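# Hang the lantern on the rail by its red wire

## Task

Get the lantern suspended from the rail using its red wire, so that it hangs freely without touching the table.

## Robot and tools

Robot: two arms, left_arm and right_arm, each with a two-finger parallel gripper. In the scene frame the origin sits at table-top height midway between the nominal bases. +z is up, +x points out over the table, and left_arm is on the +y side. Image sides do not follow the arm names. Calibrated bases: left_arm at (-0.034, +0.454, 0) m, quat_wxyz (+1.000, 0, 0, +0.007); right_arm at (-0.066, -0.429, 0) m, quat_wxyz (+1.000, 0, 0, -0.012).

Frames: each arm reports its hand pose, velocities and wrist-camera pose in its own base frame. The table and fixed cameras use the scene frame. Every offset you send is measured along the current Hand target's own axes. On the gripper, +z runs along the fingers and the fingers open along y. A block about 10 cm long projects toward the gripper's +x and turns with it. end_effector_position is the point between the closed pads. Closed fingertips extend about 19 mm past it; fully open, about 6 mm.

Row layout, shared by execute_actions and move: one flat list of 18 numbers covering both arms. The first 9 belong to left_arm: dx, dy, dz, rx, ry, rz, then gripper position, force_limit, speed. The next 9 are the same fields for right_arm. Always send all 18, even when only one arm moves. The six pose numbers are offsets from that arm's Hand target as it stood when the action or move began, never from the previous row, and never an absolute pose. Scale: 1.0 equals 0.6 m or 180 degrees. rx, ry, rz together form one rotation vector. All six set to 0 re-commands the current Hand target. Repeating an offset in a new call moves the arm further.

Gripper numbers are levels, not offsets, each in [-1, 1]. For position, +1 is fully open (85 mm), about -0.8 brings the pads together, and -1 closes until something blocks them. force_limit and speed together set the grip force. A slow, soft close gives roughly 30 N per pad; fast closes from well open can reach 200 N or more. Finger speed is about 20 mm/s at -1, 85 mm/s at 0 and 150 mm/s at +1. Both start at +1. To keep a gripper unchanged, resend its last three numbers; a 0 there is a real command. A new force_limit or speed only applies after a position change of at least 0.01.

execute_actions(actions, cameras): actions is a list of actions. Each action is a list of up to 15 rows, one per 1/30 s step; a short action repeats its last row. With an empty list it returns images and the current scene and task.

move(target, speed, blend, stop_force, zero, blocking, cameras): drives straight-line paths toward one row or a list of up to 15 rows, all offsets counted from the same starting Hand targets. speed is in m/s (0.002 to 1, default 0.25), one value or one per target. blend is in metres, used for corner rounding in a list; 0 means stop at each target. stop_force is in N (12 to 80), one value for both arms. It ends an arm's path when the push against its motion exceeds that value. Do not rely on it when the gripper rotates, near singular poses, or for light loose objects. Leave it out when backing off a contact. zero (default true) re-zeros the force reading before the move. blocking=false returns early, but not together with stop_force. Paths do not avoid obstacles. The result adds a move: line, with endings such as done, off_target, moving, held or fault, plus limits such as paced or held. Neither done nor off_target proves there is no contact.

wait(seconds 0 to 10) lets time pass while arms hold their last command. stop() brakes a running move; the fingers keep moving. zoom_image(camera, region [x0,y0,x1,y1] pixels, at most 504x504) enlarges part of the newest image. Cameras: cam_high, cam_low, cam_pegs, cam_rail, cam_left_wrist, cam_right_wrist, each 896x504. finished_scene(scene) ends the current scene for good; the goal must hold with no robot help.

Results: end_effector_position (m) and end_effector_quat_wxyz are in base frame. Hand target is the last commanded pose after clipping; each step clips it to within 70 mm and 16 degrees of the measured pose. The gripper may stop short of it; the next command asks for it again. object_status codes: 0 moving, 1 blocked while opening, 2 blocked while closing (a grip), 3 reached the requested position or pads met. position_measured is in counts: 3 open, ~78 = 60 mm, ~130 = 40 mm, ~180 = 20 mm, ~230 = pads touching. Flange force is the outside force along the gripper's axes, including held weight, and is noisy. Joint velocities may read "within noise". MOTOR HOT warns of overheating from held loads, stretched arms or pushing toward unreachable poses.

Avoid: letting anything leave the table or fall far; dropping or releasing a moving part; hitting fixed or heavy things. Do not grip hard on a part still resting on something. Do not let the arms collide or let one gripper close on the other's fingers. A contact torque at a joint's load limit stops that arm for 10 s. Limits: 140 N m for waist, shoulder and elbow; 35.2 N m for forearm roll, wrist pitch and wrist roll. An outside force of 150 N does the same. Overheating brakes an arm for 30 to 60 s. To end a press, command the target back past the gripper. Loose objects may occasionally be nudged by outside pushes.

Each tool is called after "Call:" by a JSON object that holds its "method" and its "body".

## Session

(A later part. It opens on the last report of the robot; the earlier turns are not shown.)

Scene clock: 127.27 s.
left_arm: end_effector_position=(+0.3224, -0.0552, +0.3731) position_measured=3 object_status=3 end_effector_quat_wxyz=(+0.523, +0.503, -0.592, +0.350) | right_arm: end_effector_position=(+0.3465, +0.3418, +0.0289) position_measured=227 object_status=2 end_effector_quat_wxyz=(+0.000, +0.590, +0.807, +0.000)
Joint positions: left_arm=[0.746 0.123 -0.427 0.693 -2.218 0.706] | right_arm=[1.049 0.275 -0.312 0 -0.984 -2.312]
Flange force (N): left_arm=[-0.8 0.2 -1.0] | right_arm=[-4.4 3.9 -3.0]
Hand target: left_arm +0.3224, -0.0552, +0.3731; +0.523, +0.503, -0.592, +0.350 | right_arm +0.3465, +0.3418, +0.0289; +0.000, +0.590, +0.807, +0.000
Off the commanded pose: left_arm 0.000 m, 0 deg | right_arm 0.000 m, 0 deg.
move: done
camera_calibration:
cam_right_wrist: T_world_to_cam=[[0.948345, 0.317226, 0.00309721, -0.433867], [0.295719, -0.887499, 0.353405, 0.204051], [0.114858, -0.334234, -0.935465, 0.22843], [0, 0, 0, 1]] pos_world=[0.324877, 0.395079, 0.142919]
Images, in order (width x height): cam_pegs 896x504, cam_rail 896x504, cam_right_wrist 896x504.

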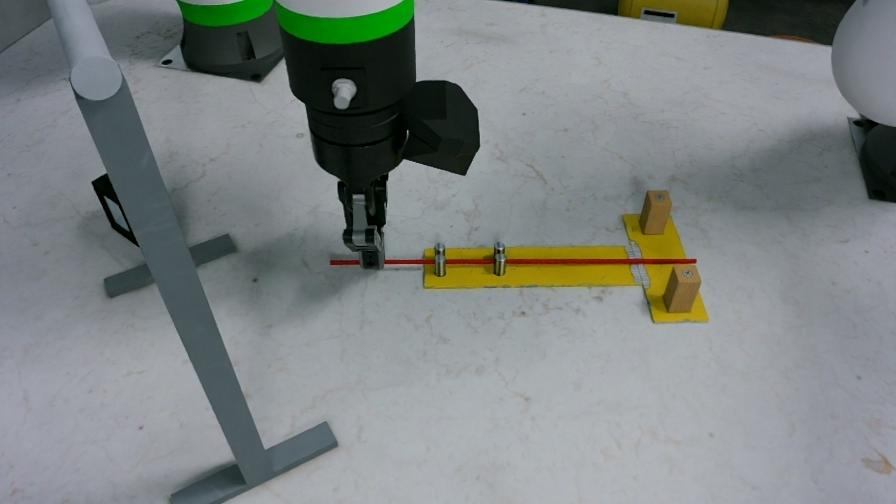

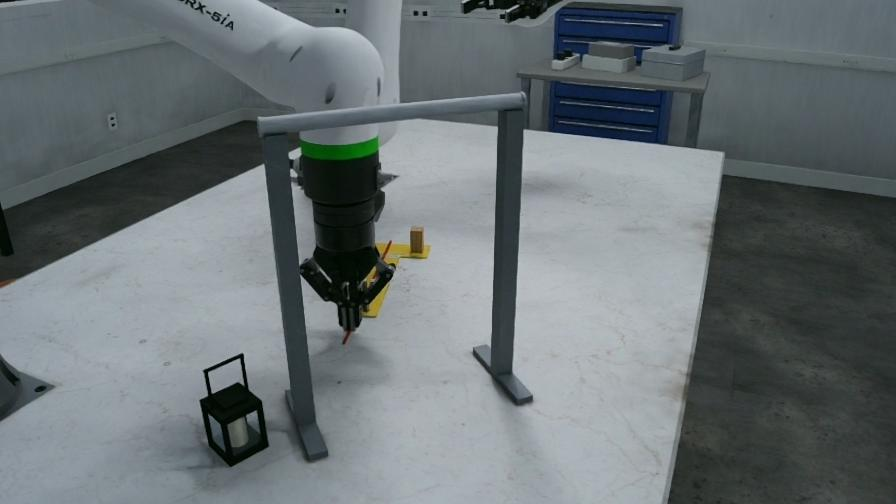

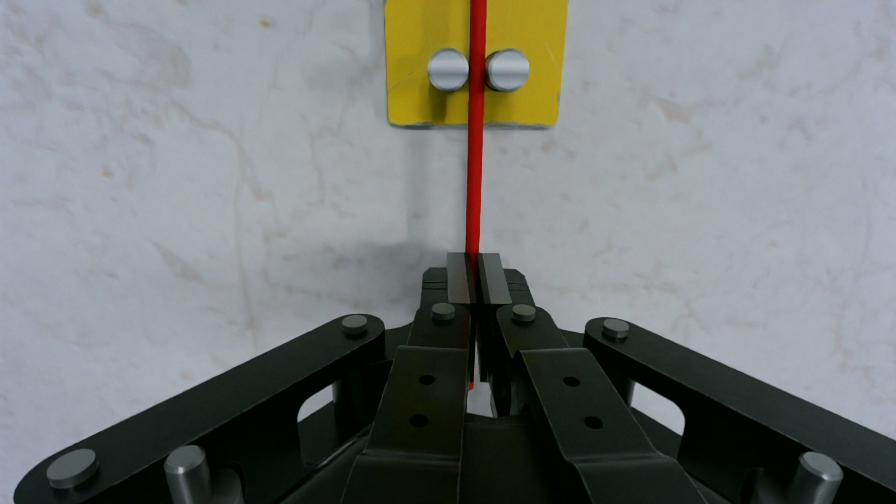

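Call:
{"method": "move", "body": {"target": [[0,0,0,0,0,0,1,1,1,0.00325,0.02473,0,0,0,-0.0833,-1,0.2,-1],[0,0,0,0,0,0,1,1,1,0.01243,0.04695,0,0,0,-0.1667,-1,0.2,-1]], "speed": 0.05, "blend": [0.01,0], "cameras": ["cam_pegs","cam_right_wrist","cam_rail"]}}

Call:
{"method": "zoom_image", "body": {"camera": "cam_pegs", "region": [320, 200, 720, 340]}}

Scene clock: 144.00 s.
left_arm: end_effector_position=(+0.3224, -0.0552, +0.3731) position_measured=3 object_status=3 end_effector_quat_wxyz=(+0.523, +0.503, -0.592, +0.350) | right_arm: end_effector_position=(+0.3712, +0.3574, +0.0289) position_measured=227 object_status=2 end_effector_quat_wxyz=(+0.000, +0.361, +0.932, +0.000)
Joint positions: left_arm=[0.746 0.123 -0.427 0.693 -2.218 0.706] | right_arm=[1.022 0.338 -0.228 0 -1.006 -1.761]
Flange force (N): left_arm=[-1.2 0.5 -1.4] | right_arm=[-5.8 1.7 -3.3]
Hand target: left_arm +0.3224, -0.0552, +0.3731; +0.523, +0.503, -0.592, +0.350 | right_arm +0.3711, +0.3574, +0.0289; +0.000, +0.361, +0.932, +0.000
Off the commanded pose: left_arm 0.000 m, 0 deg | right_arm 0.000 m, 0 deg.
move: done
camera_calibration:
cam_right_wrist: T_world_to_cam=[[0.662535, 0.749025, 0.00293361, -0.510449], [0.700095, -0.620638, 0.353094, -0.0347642], [0.266297, -0.231883, -0.935583, 0.138037], [0, 0, 0, 1]] pos_world=[0.32577, 0.392772, 0.142917]
Images, in order (width x height): cam_pegs 896x504, cam_rail 896x504, cam_right_wrist 896x504.

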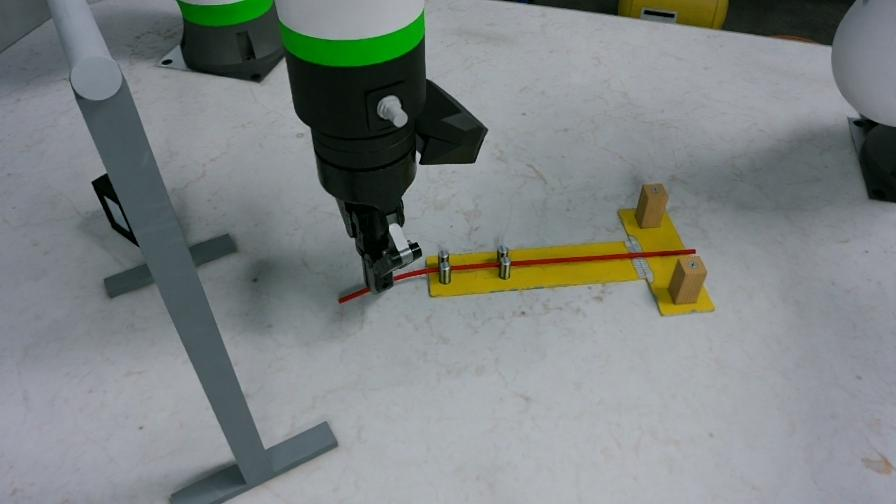

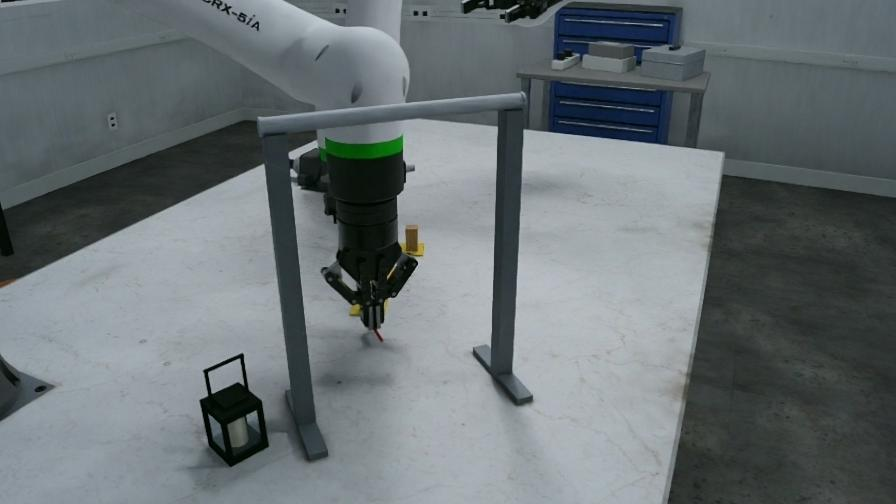

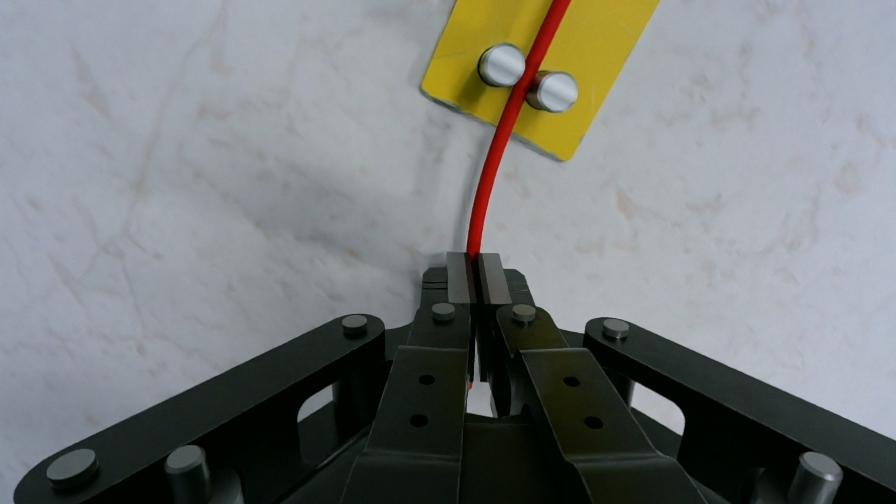

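Scaled by 1.260.

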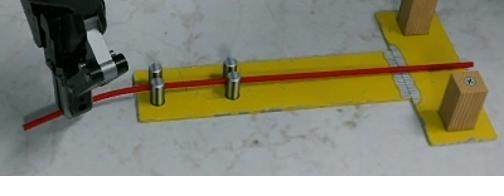

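Call:
{"method": "move", "body": {"target": [-0.1183,-0.048,0.4088,0.468,-0.202,-0.5455,1,1,1,0,0,0,0,0,0,-1,0.2,-1], "speed": 0.3, "cameras": ["all"]}}

Scene clock: 175.27 s.
left_arm: end_effector_position=(+0.2810, -0.2763, +0.2499) position_measured=3 object_status=3 end_effector_quat_wxyz=(+0.004, +0.984, +0.175, -0.003) | right_arm: end_effector_position=(+0.3711, +0.3574, +0.0289) position_measured=227 object_status=2 end_effector_quat_wxyz=(+0.000, +0.361, +0.932, +0.000)
Joint positions: left_arm=[-0.432 -0.142 -0.212 0.01 -1.501 3.926] | right_arm=[1.022 0.338 -0.228 0 -1.006 -1.761]
Flange force (N): left_arm=[1.6 -0.3 0.7] | right_arm=[-6.1 1.9 -3.3]
Hand target: left_arm +0.2808, -0.2768, +0.2498; +0.000, +0.983, +0.181, +0.000 | right_arm +0.3711, +0.3574, +0.0289; +0.000, +0.361, +0.932, +0.000
Off the commanded pose: left_arm 0.001 m, 1 deg | right_arm 0.000 m, 0 deg.
joint sent to its limit (left arm) — joint 6 (wrist roll), upper limit. The joint targets still meet the commanded pose.
move: done
camera_calibration:
cam_left_wrist: T_world_to_cam=[[0.359598, -0.932859, 0.0215444, -0.358266], [-0.883353, -0.332894, 0.329952, 0.0960527], [-0.300627, -0.137681, -0.943752, 0.41421], [0, 0, 0, 1]] pos_world=[0.338202, -0.245207, 0.366937]
cam_right_wrist: T_world_to_cam=[[0.662553, 0.749009, 0.00287143, -0.51044], [0.700123, -0.620663, 0.352995, -0.0347493], [0.266179, -0.231868, -0.935621, 0.138074], [0, 0, 0, 1]] pos_world=[0.32577, 0.392772, 0.142917]

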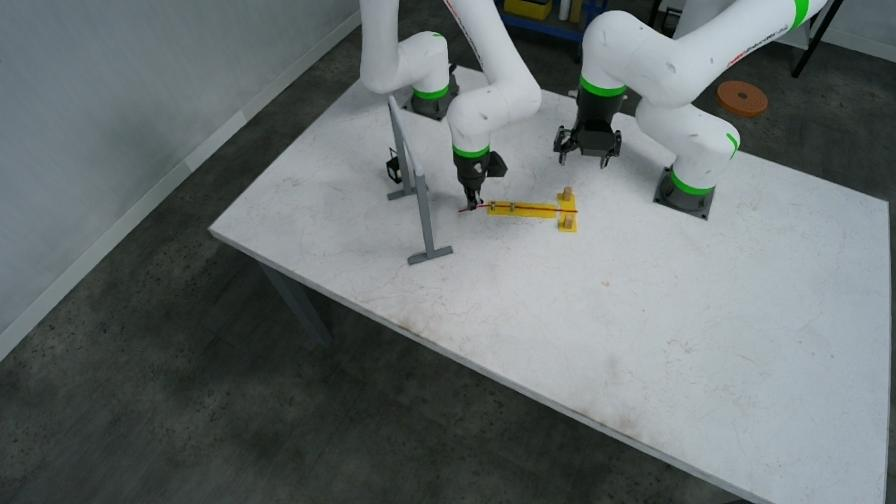

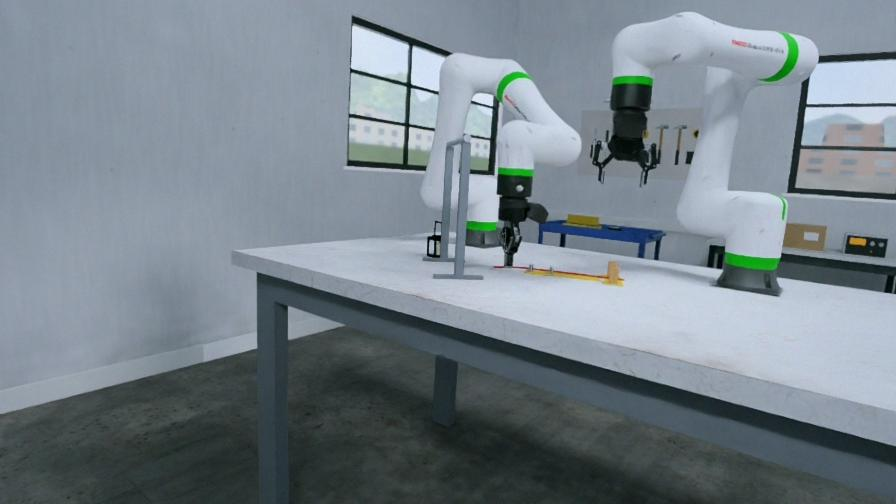

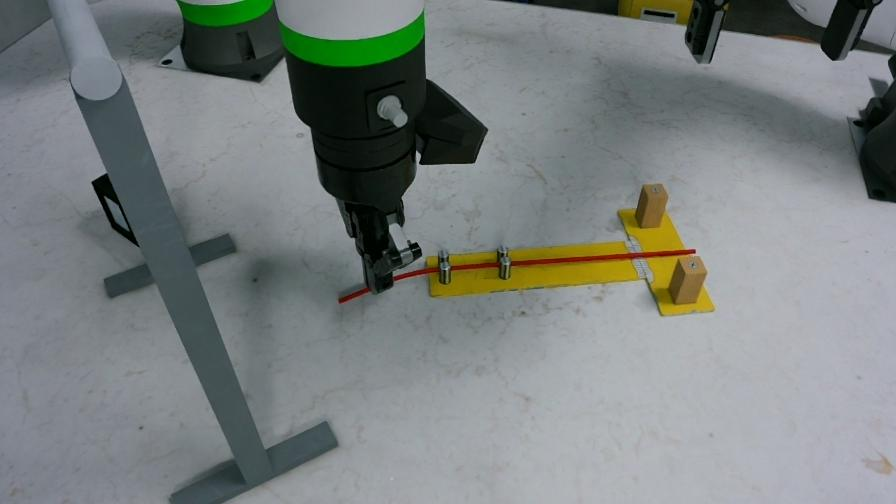

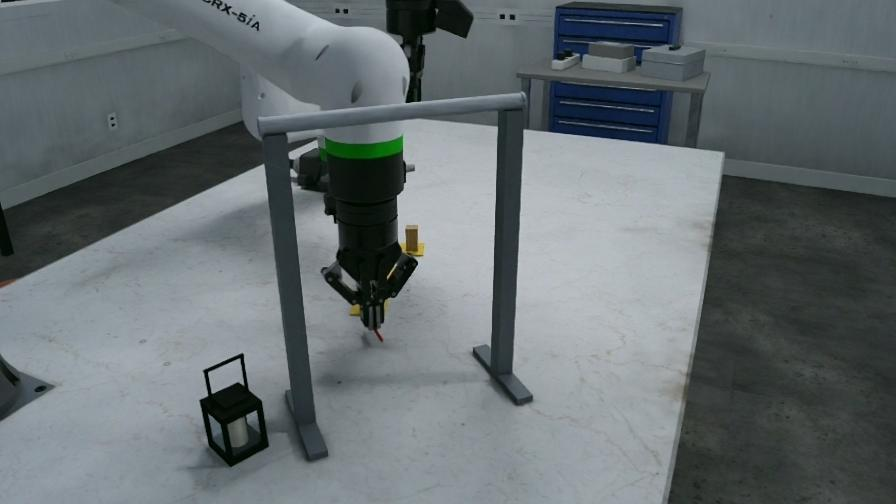

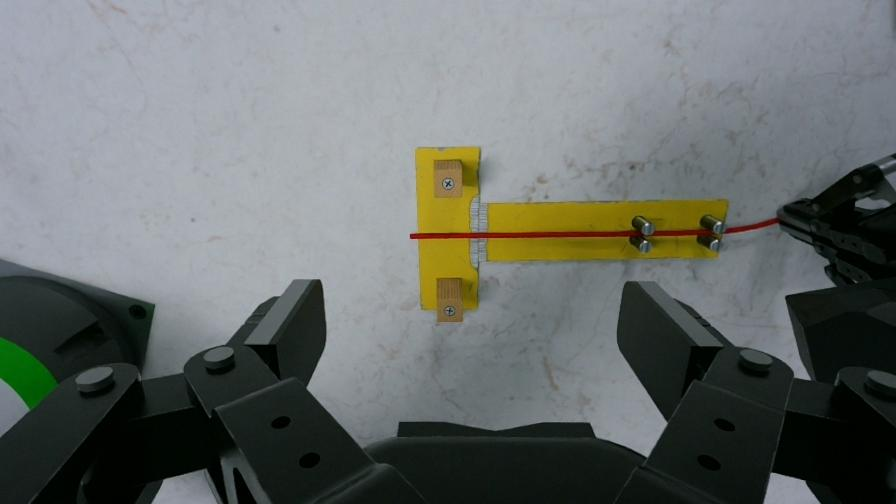

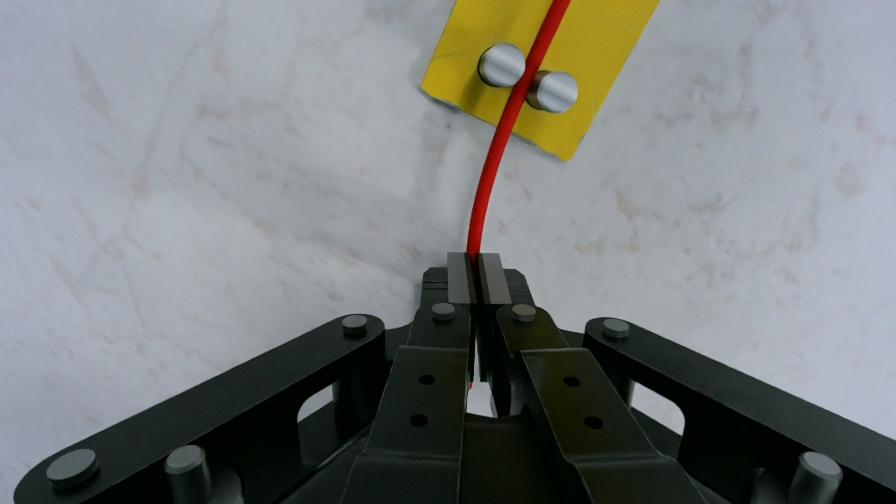

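Call:
{"method": "move", "body": {"target": [0.0035,-0.0037,0.3,0,0,0,0.2,0,0,0,0,0,0,0,0,-1,0.2,-1], "speed": 0.15, "cameras": ["cam_pegs","cam_left_wrist"]}}

Scene clock: 185.17 s.
left_arm: end_effector_position=(+0.2821, -0.2736, +0.0699) position_measured=104 object_status=3 end_effector_quat_wxyz=(+0.003, +0.984, +0.179, -0.002) | right_arm: end_effector_position=(+0.3711, +0.3574, +0.0289) position_measured=227 object_status=2 end_effector_quat_wxyz=(+0.000, +0.361, +0.932, +0.000)
Joint positions: left_arm=[-0.428 -0.009 -0.528 0.007 -1.051 3.926] | right_arm=[1.022 0.338 -0.228 0 -1.006 -1.761]
Flange force (N): left_arm=[1.1 -2.1 0.2] | right_arm=[-5.9 2.3 -3.3]
Hand target: left_arm +0.2820, -0.2740, +0.0699; +0.000, +0.983, +0.181, +0.000 | right_arm +0.3711, +0.3574, +0.0289; +0.000, +0.361, +0.932, +0.000
Off the commanded pose: left_arm 0.000 m, 0 deg | right_arm 0.000 m, 0 deg.
joint sent to its limit (left arm) — joint 6 (wrist roll), upper limit. The joint targets still meet the commanded pose.
move: done
camera_calibration:
cam_left_wrist: T_world_to_cam=[[0.36619, -0.930354, 0.0185824, -0.353284], [-0.881507, -0.340429, 0.327191, 0.154915], [-0.298078, -0.136195, -0.944776, 0.244783], [0, 0, 0, 1]] pos_world=[0.338892, -0.242604, 0.187143]
Images, in order (width x height): cam_pegs 896x504, cam_left_wrist 896x504.

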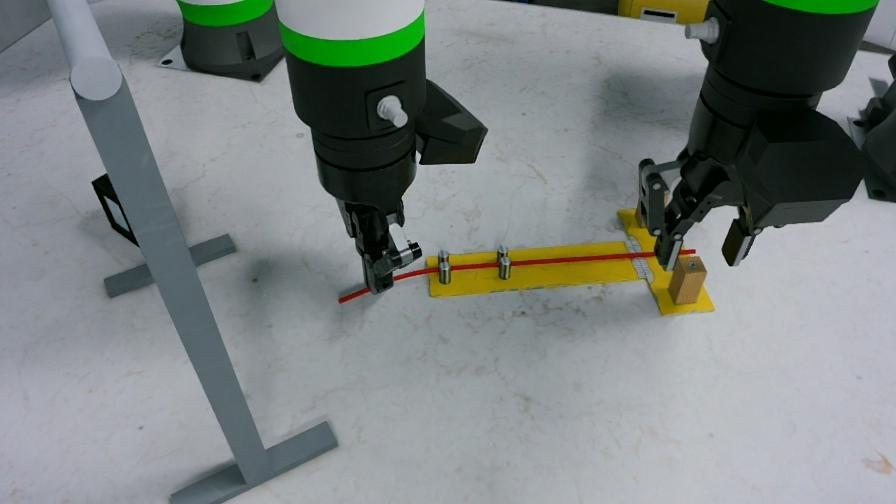

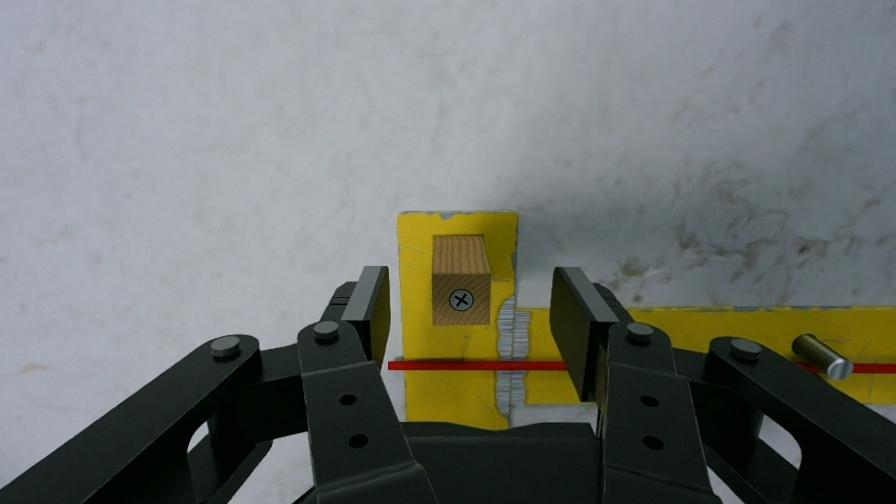

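Call:
{"method": "move", "body": {"target": [-0.0035,0,0.0583,0,0,0,0.2,0,0,0,0,0,0,0,0,-1,0.2,-1], "speed": 0.015, "stop_force": 15, "cameras": ["cam_pegs","cam_left_wrist"]}}

Scene clock: 191.50 s.
left_arm: end_effector_position=(+0.2802, -0.2744, +0.0349) position_measured=104 object_status=3 end_effector_quat_wxyz=(+0.003, +0.984, +0.179, -0.002) | right_arm: end_effector_position=(+0.3711, +0.3574, +0.0289) position_measured=227 object_status=2 end_effector_quat_wxyz=(+0.000, +0.361, +0.932, +0.000)
Joint positions: left_arm=[-0.43 0.042 -0.574 0.01 -0.955 3.926] | right_arm=[1.022 0.338 -0.228 0 -1.006 -1.761]
Flange force (N): left_arm=[1.4 -0.8 0.1] | right_arm=[-6.0 1.6 -3.1]
Hand target: left_arm +0.2800, -0.2747, +0.0349; +0.000, +0.983, +0.181, +0.000 | right_arm +0.3711, +0.3574, +0.0289; +0.000, +0.361, +0.932, +0.000
Off the commanded pose: left_arm 0.000 m, 1 deg | right_arm 0.000 m, 0 deg.
joint sent to its limit (left arm) — joint 6 (wrist roll), upper limit. The joint targets still meet the commanded pose.
move: done
camera_calibration:
cam_left_wrist: T_world_to_cam=[[0.36561, -0.93056, 0.0196979, -0.352553], [-0.881469, -0.339371, 0.32839, 0.164675], [-0.298901, -0.137426, -0.944337, 0.210913], [0, 0, 0, 1]] pos_world=[0.337095, -0.243201, 0.15204]
Images, in order (width x height): cam_pegs 896x504, cam_left_wrist 896x504.

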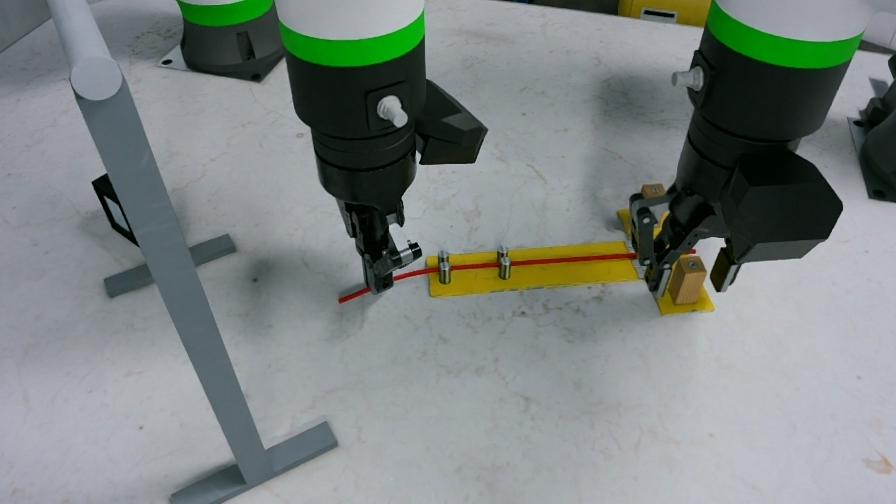

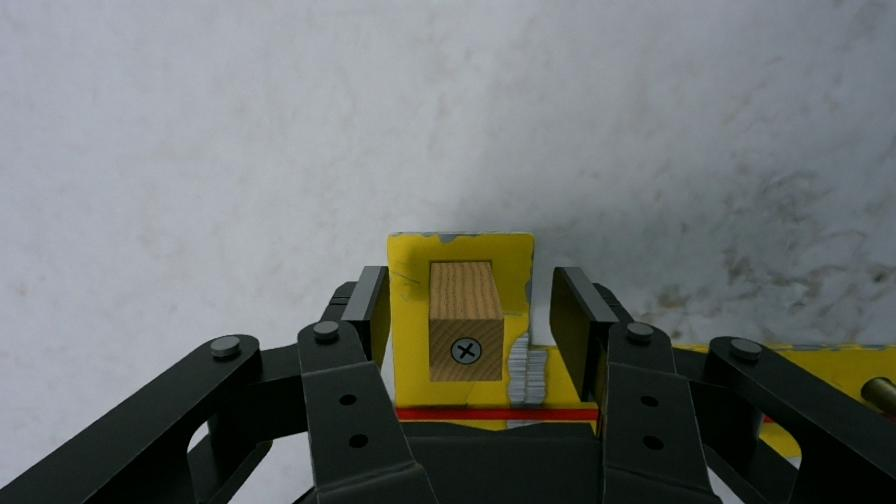

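Call:
{"method": "move", "body": {"target": [0,0,0,0,0,0,-1,0.3,-1,0,0,0,0,0,0,-1,0.2,-1], "cameras": ["cam_pegs","cam_left_wrist","cam_right_wrist"]}}

Scene clock: 195.23 s.
left_arm: end_effector_position=(+0.2802, -0.2744, +0.0349) position_measured=182 object_status=0 end_effector_quat_wxyz=(+0.003, +0.984, +0.179, -0.002) | right_arm: end_effector_position=(+0.3711, +0.3574, +0.0289) position_measured=227 object_status=2 end_effector_quat_wxyz=(+0.000, +0.361, +0.932, +0.000)
Joint positions: left_arm=[-0.43 0.042 -0.574 0.01 -0.955 3.926] | right_arm=[1.022 0.338 -0.228 0 -1.006 -1.761]
Flange force (N): left_arm=[2.2 -12.5 -25.8] | right_arm=[-9.2 -0.6 -3.4]
Hand target: left_arm +0.2800, -0.2747, +0.0349; +0.000, +0.983, +0.181, +0.000 | right_arm +0.3711, +0.3574, +0.0289; +0.000, +0.361, +0.932, +0.000
Off the commanded pose: left_arm 0.000 m, 1 deg | right_arm 0.000 m, 0 deg.
joint sent to its limit (left arm) — joint 6 (wrist roll), upper limit. The joint targets still meet the commanded pose.
move: done
camera_calibration:
cam_left_wrist: T_world_to_cam=[[0.36561, -0.93056, 0.0196979, -0.352517], [-0.881469, -0.339371, 0.32839, 0.164586], [-0.298901, -0.137426, -0.944337, 0.210883], [0, 0, 0, 1]] pos_world=[0.336995, -0.243201, 0.15204]
cam_right_wrist: T_world_to_cam=[[0.662553, 0.749009, 0.00287143, -0.51044], [0.700123, -0.620663, 0.352995, -0.0347493], [0.266179, -0.231868, -0.935621, 0.138074], [0, 0, 0, 1]] pos_world=[0.32577, 0.392772, 0.142917]
Images, in order (width x height): cam_pegs 896x504, cam_left_wrist 896x504, cam_right_wrist 896x504.

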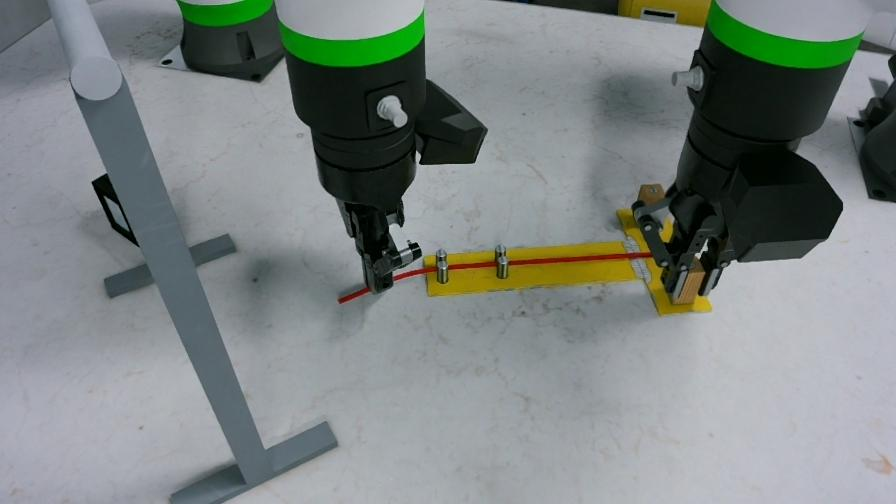

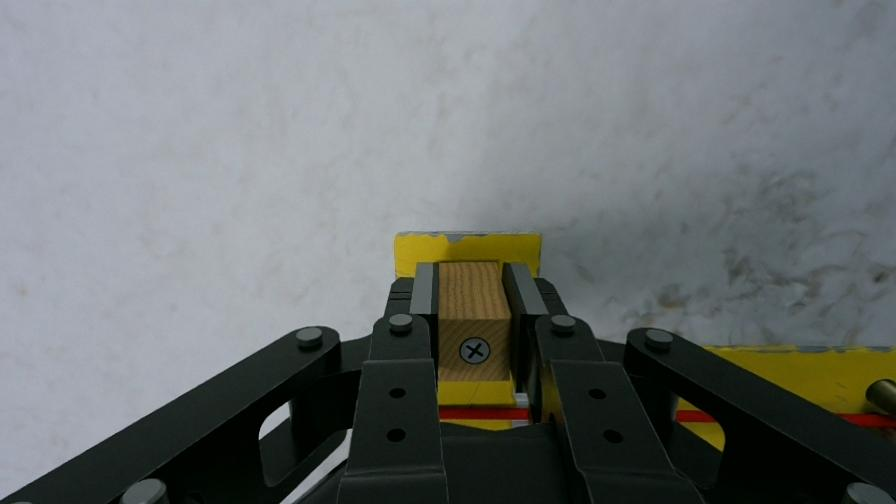

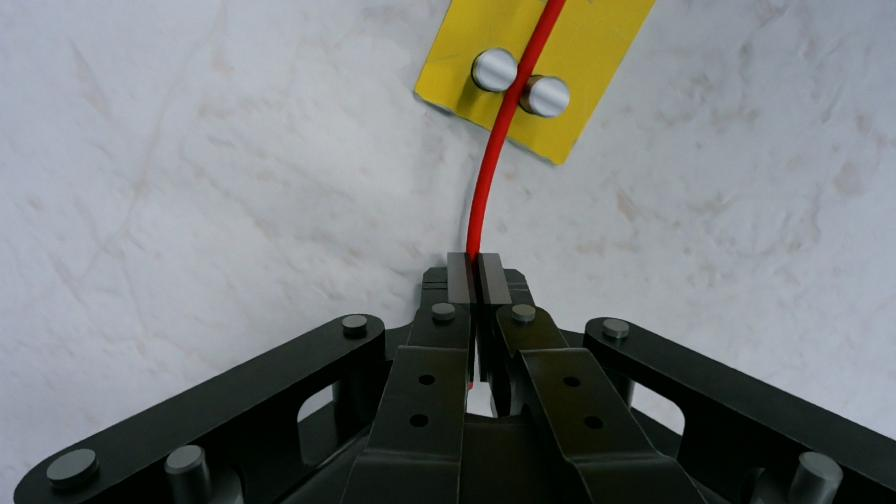

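Call:
{"method": "move", "body": {"target": [[0,0,-0.0025,0,0,0,-1,0.3,-1,-0.0028,0.0155,0,0,0,0,-1,0.2,-1],[0,0,-0.0025,0,0,0,-1,0.3,-1,0.0002,0.0385,0,0,0,-0.0833,-1,0.2,-1],[0,0,-0.0025,0,0,0,-1,0.3,-1,0.0085,0.059,0,0,0,-0.1667,-1,0.2,-1]], "speed": 0.05, "blend": [0.005,0.01,0], "cameras": ["cam_pegs","cam_left_wrist","cam_right_wrist"]}}

Scene clock: 213.67 s.
left_arm: end_effector_position=(+0.2802, -0.2744, +0.0364) position_measured=182 object_status=2 end_effector_quat_wxyz=(+0.003, +0.984, +0.179, -0.002) | right_arm: end_effector_position=(+0.3912, +0.3870, +0.0289) position_measured=227 object_status=2 end_effector_quat_wxyz=(+0.000, +0.108, +0.994, +0.000)
Joint positions: left_arm=[-0.43 0.04 -0.572 0.01 -0.959 3.926] | right_arm=[1.018 0.414 -0.12 0 -1.037 -1.234]
Flange force (N): left_arm=[3.3 -7.7 3.5] | right_arm=[-8.2 -7.4 -3.7]
Hand target: left_arm +0.2800, -0.2747, +0.0364; +0.000, +0.983, +0.181, +0.000 | right_arm +0.3912, +0.3870, +0.0288; +0.000, +0.108, +0.994, +0.000
Off the commanded pose: left_arm 0.000 m, 1 deg | right_arm 0.000 m, 0 deg.
joint sent to its limit (left arm) — joint 6 (wrist roll), upper limit. The joint targets still meet the commanded pose.
move: done; blend cut to 0.0047 m at target 1
camera_calibration:
cam_left_wrist: T_world_to_cam=[[0.36561, -0.93056, 0.0196979, -0.352583], [-0.881469, -0.339371, 0.32839, 0.164182], [-0.298901, -0.137426, -0.944337, 0.21233], [0, 0, 0, 1]] pos_world=[0.337095, -0.243201, 0.15354]
cam_right_wrist: T_world_to_cam=[[0.199111, 0.979972, 0.00302111, -0.454036], [0.916813, -0.187365, 0.35263, -0.282891], [0.346134, -0.0674428, -0.935758, 0.0446575], [0, 0, 0, 1]] pos_world=[0.334304, 0.394951, 0.142916]
Images, in order (width x height): cam_pegs 896x504, cam_left_wrist 896x504, cam_right_wrist 896x504.

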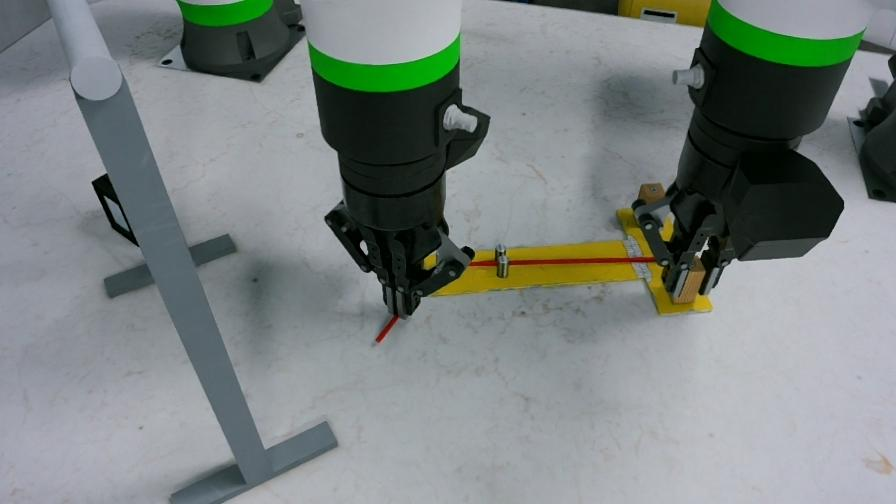

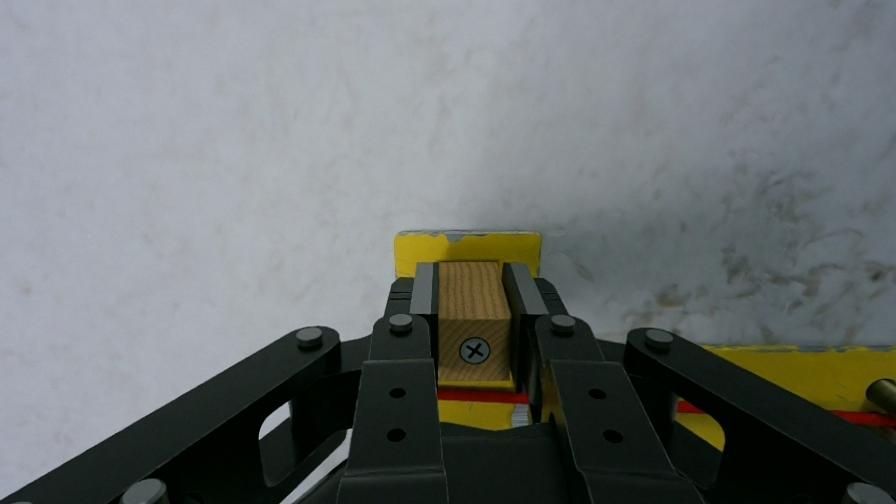

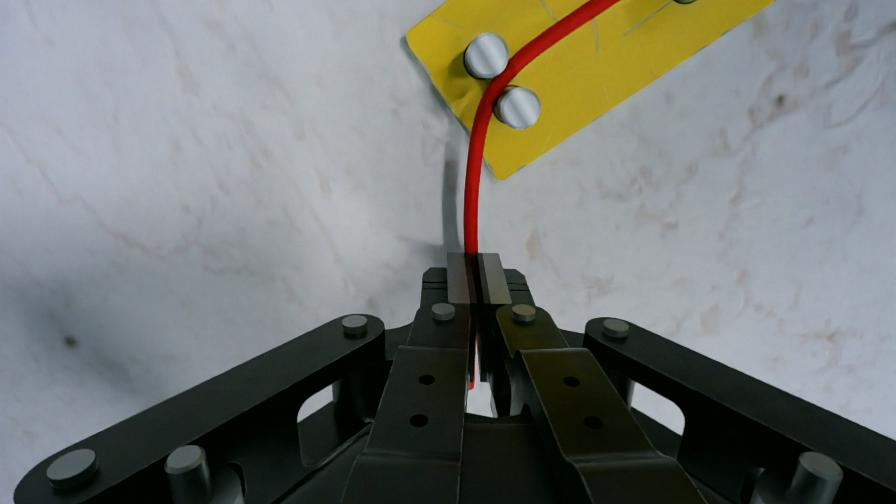

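Call:
{"method": "move", "body": {"target": [[0,0,0,0,0,0,-1,0.3,-1,0.0027,0.0252,0,0,0,-0.0833,-1,0.2,-1],[0,0,0,0,0,0,-1,0.3,-1,0.0103,0.044,0,0,0,-0.1667,-1,0.2,-1],[0,0,0,0,0,0,-1,0.3,-1,0.0222,0.0595,0,0,0,-0.25,-1,0.2,-1],[0,0,0,0,0,0,-1,0.3,-1,0.0368,0.0708,0,0,0,-0.3333,-1,0.2,-1]], "speed": 0.07, "blend": [0.006,0.006,0.006,0], "cameras": ["cam_pegs","cam_left_wrist","cam_right_wrist"]}}

Scene clock: 229.20 s.
left_arm: end_effector_position=(+0.2802, -0.2744, +0.0364) position_measured=182 object_status=2 end_effector_quat_wxyz=(+0.003, +0.984, +0.179, -0.002) | right_arm: end_effector_position=(+0.3787, +0.4333, +0.0288) position_measured=227 object_status=2 end_effector_quat_wxyz=(+0.000, -0.404, +0.915, +0.000)
Joint positions: left_arm=[-0.43 0.04 -0.572 0.01 -0.959 3.926] | right_arm=[1.08 0.469 -0.04 0 -1.063 -0.249]
Flange force (N): left_arm=[1.4 -8.6 3.5] | right_arm=[0.3 -11.8 -3.8]
Hand target: left_arm +0.2800, -0.2747, +0.0364; +0.000, +0.983, +0.181, +0.000 | right_arm +0.3787, +0.4332, +0.0288; +0.000, -0.404, +0.915, +0.000
Off the commanded pose: left_arm 0.000 m, 1 deg | right_arm 0.000 m, 0 deg.
joint sent to its limit (left arm) — joint 6 (wrist roll), upper limit. The joint targets still meet the commanded pose.
move: done
camera_calibration:
cam_left_wrist: T_world_to_cam=[[0.36561, -0.93056, 0.0196979, -0.352583], [-0.881469, -0.339371, 0.32839, 0.164182], [-0.298901, -0.137426, -0.944337, 0.21233], [0, 0, 0, 1]] pos_world=[0.337095, -0.243201, 0.15354]
cam_right_wrist: T_world_to_cam=[[-0.748984, 0.662577, 0.00384461, -0.000312758], [0.621141, 0.700101, 0.352198, -0.535333], [0.230666, 0.266178, -0.935918, -0.0487497], [0, 0, 0, 1]] pos_world=[0.343528, 0.38797, 0.142918]
Images, in order (width x height): cam_pegs 896x504, cam_left_wrist 896x504, cam_right_wrist 896x504.

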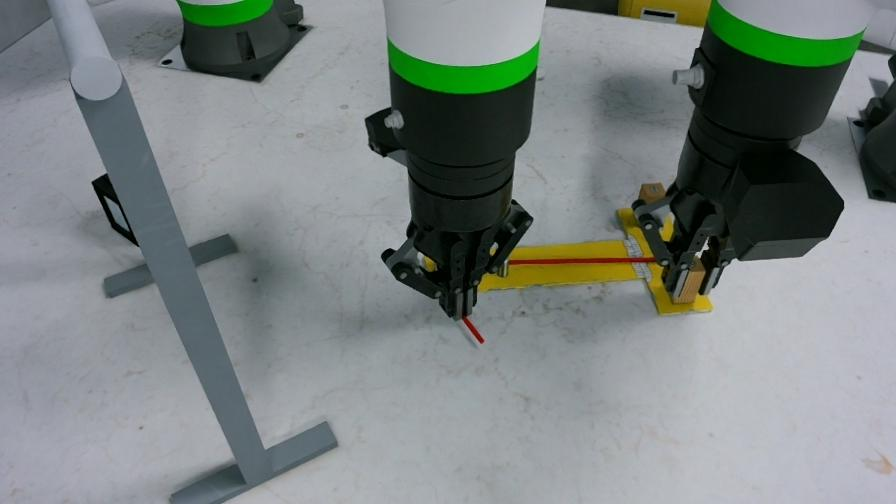

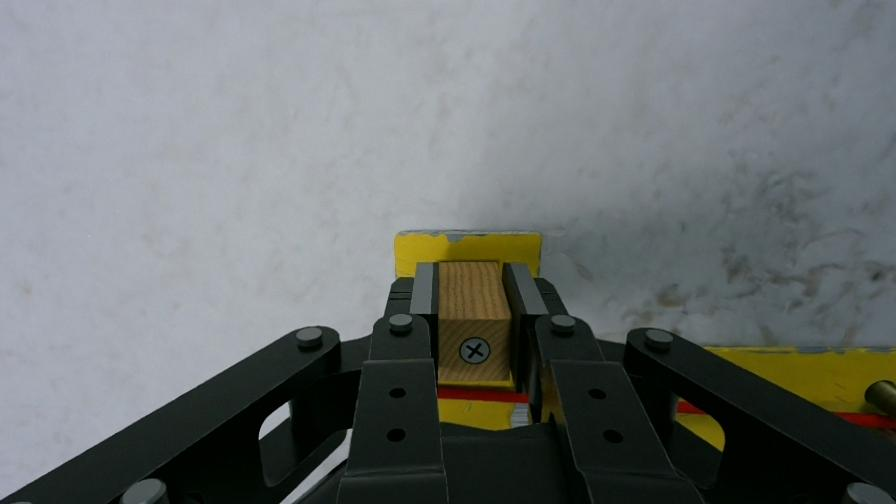

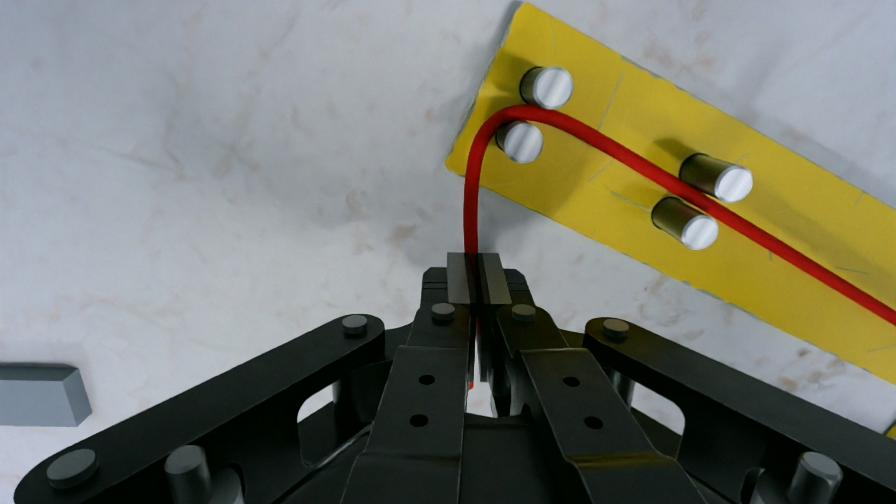

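Call:
{"method": "move", "body": {"target": [[0,0,0,0,0,0,-1,0.3,-1,0.0008,0.0167,0,0,0,-0.0556,-1,0.2,-1],[0,0,0,0,0,0,-1,0.3,-1,0.0058,0.033,0,0,0,-0.1389,-1,0.2,-1],[0,0,0,0,0,0,-1,0.3,-1,0.0058,0.033,0,0,0,-0.1389,-0.6,0.2,-1]], "speed": 0.07, "blend": [0.005,0,0], "cameras": ["cam_pegs","cam_right_wrist"]}}

Scene clock: 241.00 s.
left_arm: end_effector_position=(+0.2802, -0.2744, +0.0364) position_measured=182 object_status=2 end_effector_quat_wxyz=(+0.003, +0.984, +0.179, -0.002) | right_arm: end_effector_position=(+0.3618, +0.4440, +0.0288) position_measured=204 object_status=0 end_effector_quat_wxyz=(+0.000, -0.592, +0.806, +0.000)
Joint positions: left_arm=[-0.43 0.04 -0.572 0.01 -0.959 3.926] | right_arm=[1.116 0.463 -0.049 0 -1.06 0.152]
Flange force (N): left_arm=[1.1 -3.3 3.3] | right_arm=[1.9 -8.3 -3.2]
Hand target: left_arm +0.2800, -0.2747, +0.0364; +0.000, +0.983, +0.181, +0.000 | right_arm +0.3618, +0.4440, +0.0288; +0.000, -0.592, +0.806, +0.000
Off the commanded pose: left_arm 0.000 m, 1 deg | right_arm 0.000 m, 0 deg.
joint sent to its limit (left arm) — joint 6 (wrist roll), upper limit. The joint targets still meet the commanded pose.
move: done
camera_calibration:
cam_right_wrist: T_world_to_cam=[[-0.95884, 0.283914, 0.00429734, 0.223925], [0.267167, 0.89695, 0.352282, -0.491721], [0.0961631, 0.33893, -0.935884, -0.0313517], [0, 0, 0, 1]] pos_world=[0.349094, 0.3881, 0.142921]
Images, in order (width x height): cam_pegs 896x504, cam_right_wrist 896x504.

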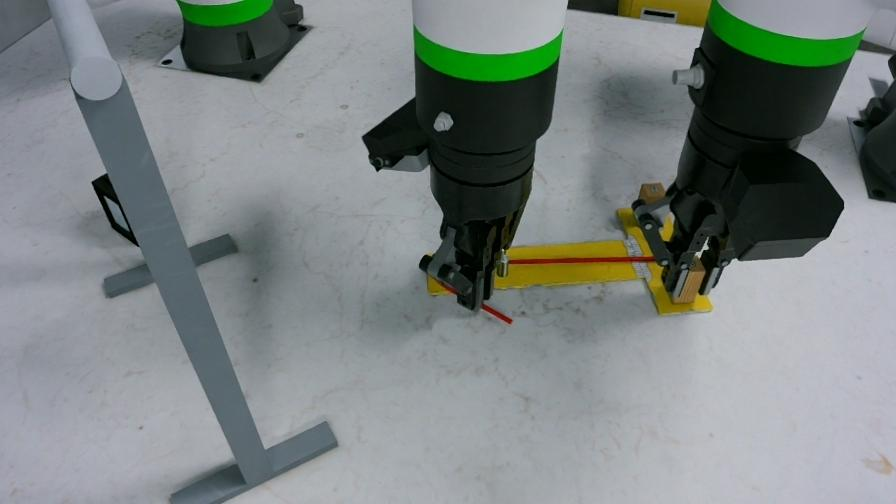

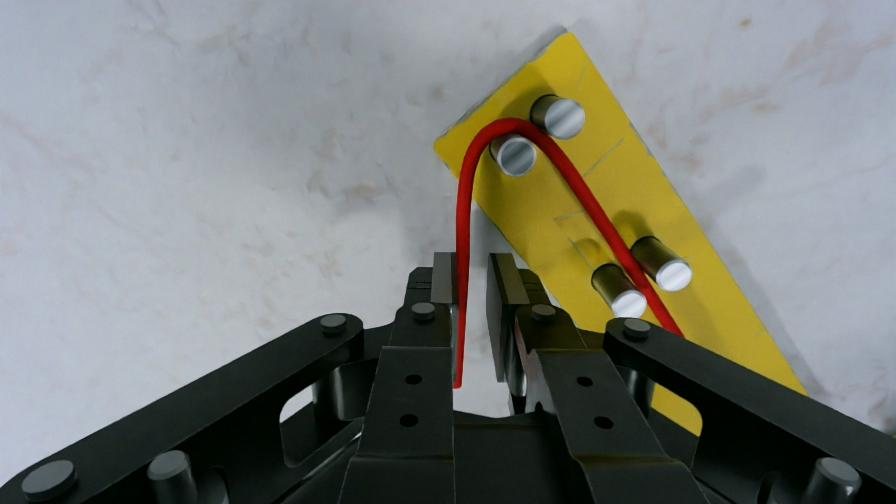

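Call:
{"method": "move", "body": {"target": [[0,0,0,0,0,0,-1,0.3,-1,0,0,0,0,0,0,-1,0.2,-1]], "speed": 0.07}}

Call:
{"method": "move", "body": {"target": [[0,0,0,0,0,0,-1,0.3,-1,0.1090,-0.0904,0,0,0,0,-1,0.2,-1]], "speed": 0.04, "cameras": ["cam_pegs","cam_right_wrist"]}}

Scene clock: 250.60 s.
left_arm: end_effector_position=(+0.2802, -0.2744, +0.0364) position_measured=182 object_status=2 end_effector_quat_wxyz=(+0.003, +0.984, +0.179, -0.002) | right_arm: end_effector_position=(+0.3618, +0.4440, +0.0288) position_measured=227 object_status=0 end_effector_quat_wxyz=(+0.000, -0.592, +0.806, +0.000)
Joint positions: left_arm=[-0.43 0.04 -0.572 0.01 -0.959 3.926] | right_arm=[1.116 0.463 -0.049 0 -1.06 0.152]
Flange force (N): left_arm=[-1.4 -8.2 3.1] | right_arm=[3.5 -12.4 -3.2]
Hand target: left_arm +0.2800, -0.2747, +0.0364; +0.000, +0.983, +0.181, +0.000 | right_arm +0.3618, +0.4440, +0.0288; +0.000, -0.592, +0.806, +0.000
Off the commanded pose: left_arm 0.000 m, 1 deg | right_arm 0.000 m, 0 deg.
joint sent to its limit (left arm) — joint 6 (wrist roll), upper limit. The joint targets still meet the commanded pose.
move: done

Scene clock: 253.00 s.
left_arm: end_effector_position=(+0.2802, -0.2744, +0.0364) position_measured=182 object_status=2 end_effector_quat_wxyz=(+0.003, +0.984, +0.179, -0.002) | right_arm: end_effector_position=(+0.3940, +0.3654, +0.0289) position_measured=227 object_status=2 end_effector_quat_wxyz=(+0.000, -0.592, +0.806, +0.000)
Joint positions: left_arm=[-0.43 0.04 -0.572 0.01 -0.959 3.926] | right_arm=[0.992 0.386 -0.161 0 -1.025 0.276]
Flange force (N): left_arm=[1.6 -0.4 2.5] | right_arm=[0.8 -5.8 -3.2]
Hand target: left_arm +0.2800, -0.2747, +0.0364; +0.000, +0.983, +0.181, +0.000 | right_arm +0.3940, +0.3654, +0.0289; +0.000, -0.592, +0.806, +0.000
Off the commanded pose: left_arm 0.000 m, 1 deg | right_arm 0.000 m, 0 deg.
joint sent to its limit (left arm) — joint 6 (wrist roll), upper limit. The joint targets still meet the commanded pose.
move: done
camera_calibration:
cam_right_wrist: T_world_to_cam=[[-0.958831, 0.283947, 0.00420781, 0.277114], [0.267165, 0.896941, 0.352307, -0.429858], [0.0962622, 0.338927, -0.935875, -0.00775299], [0, 0, 0, 1]] pos_world=[0.381294, 0.3095, 0.14302]
Images, in order (width x height): cam_pegs 896x504, cam_right_wrist 896x504.

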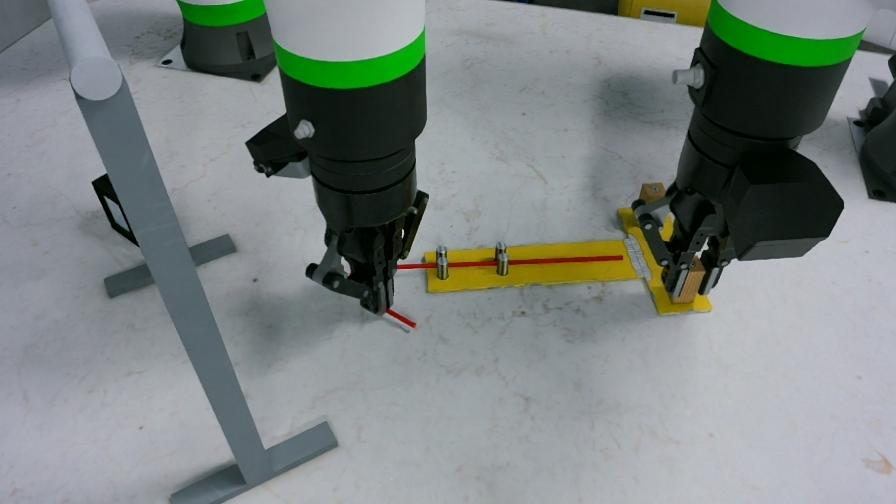

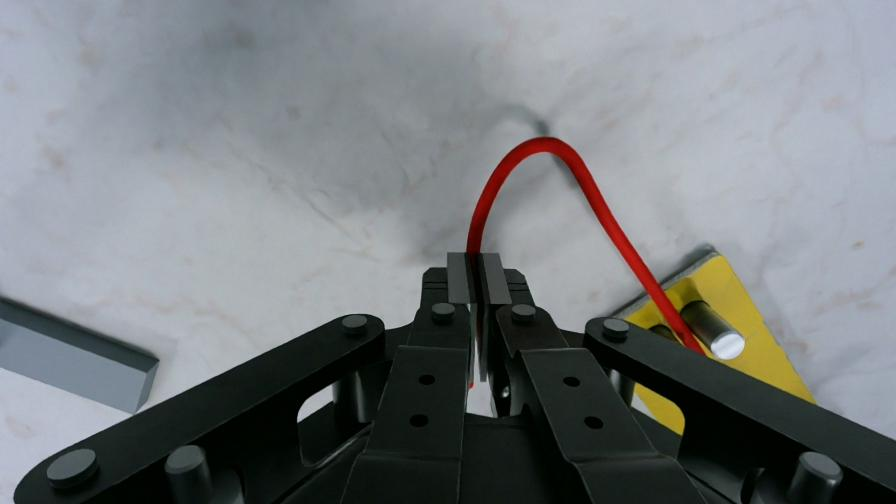

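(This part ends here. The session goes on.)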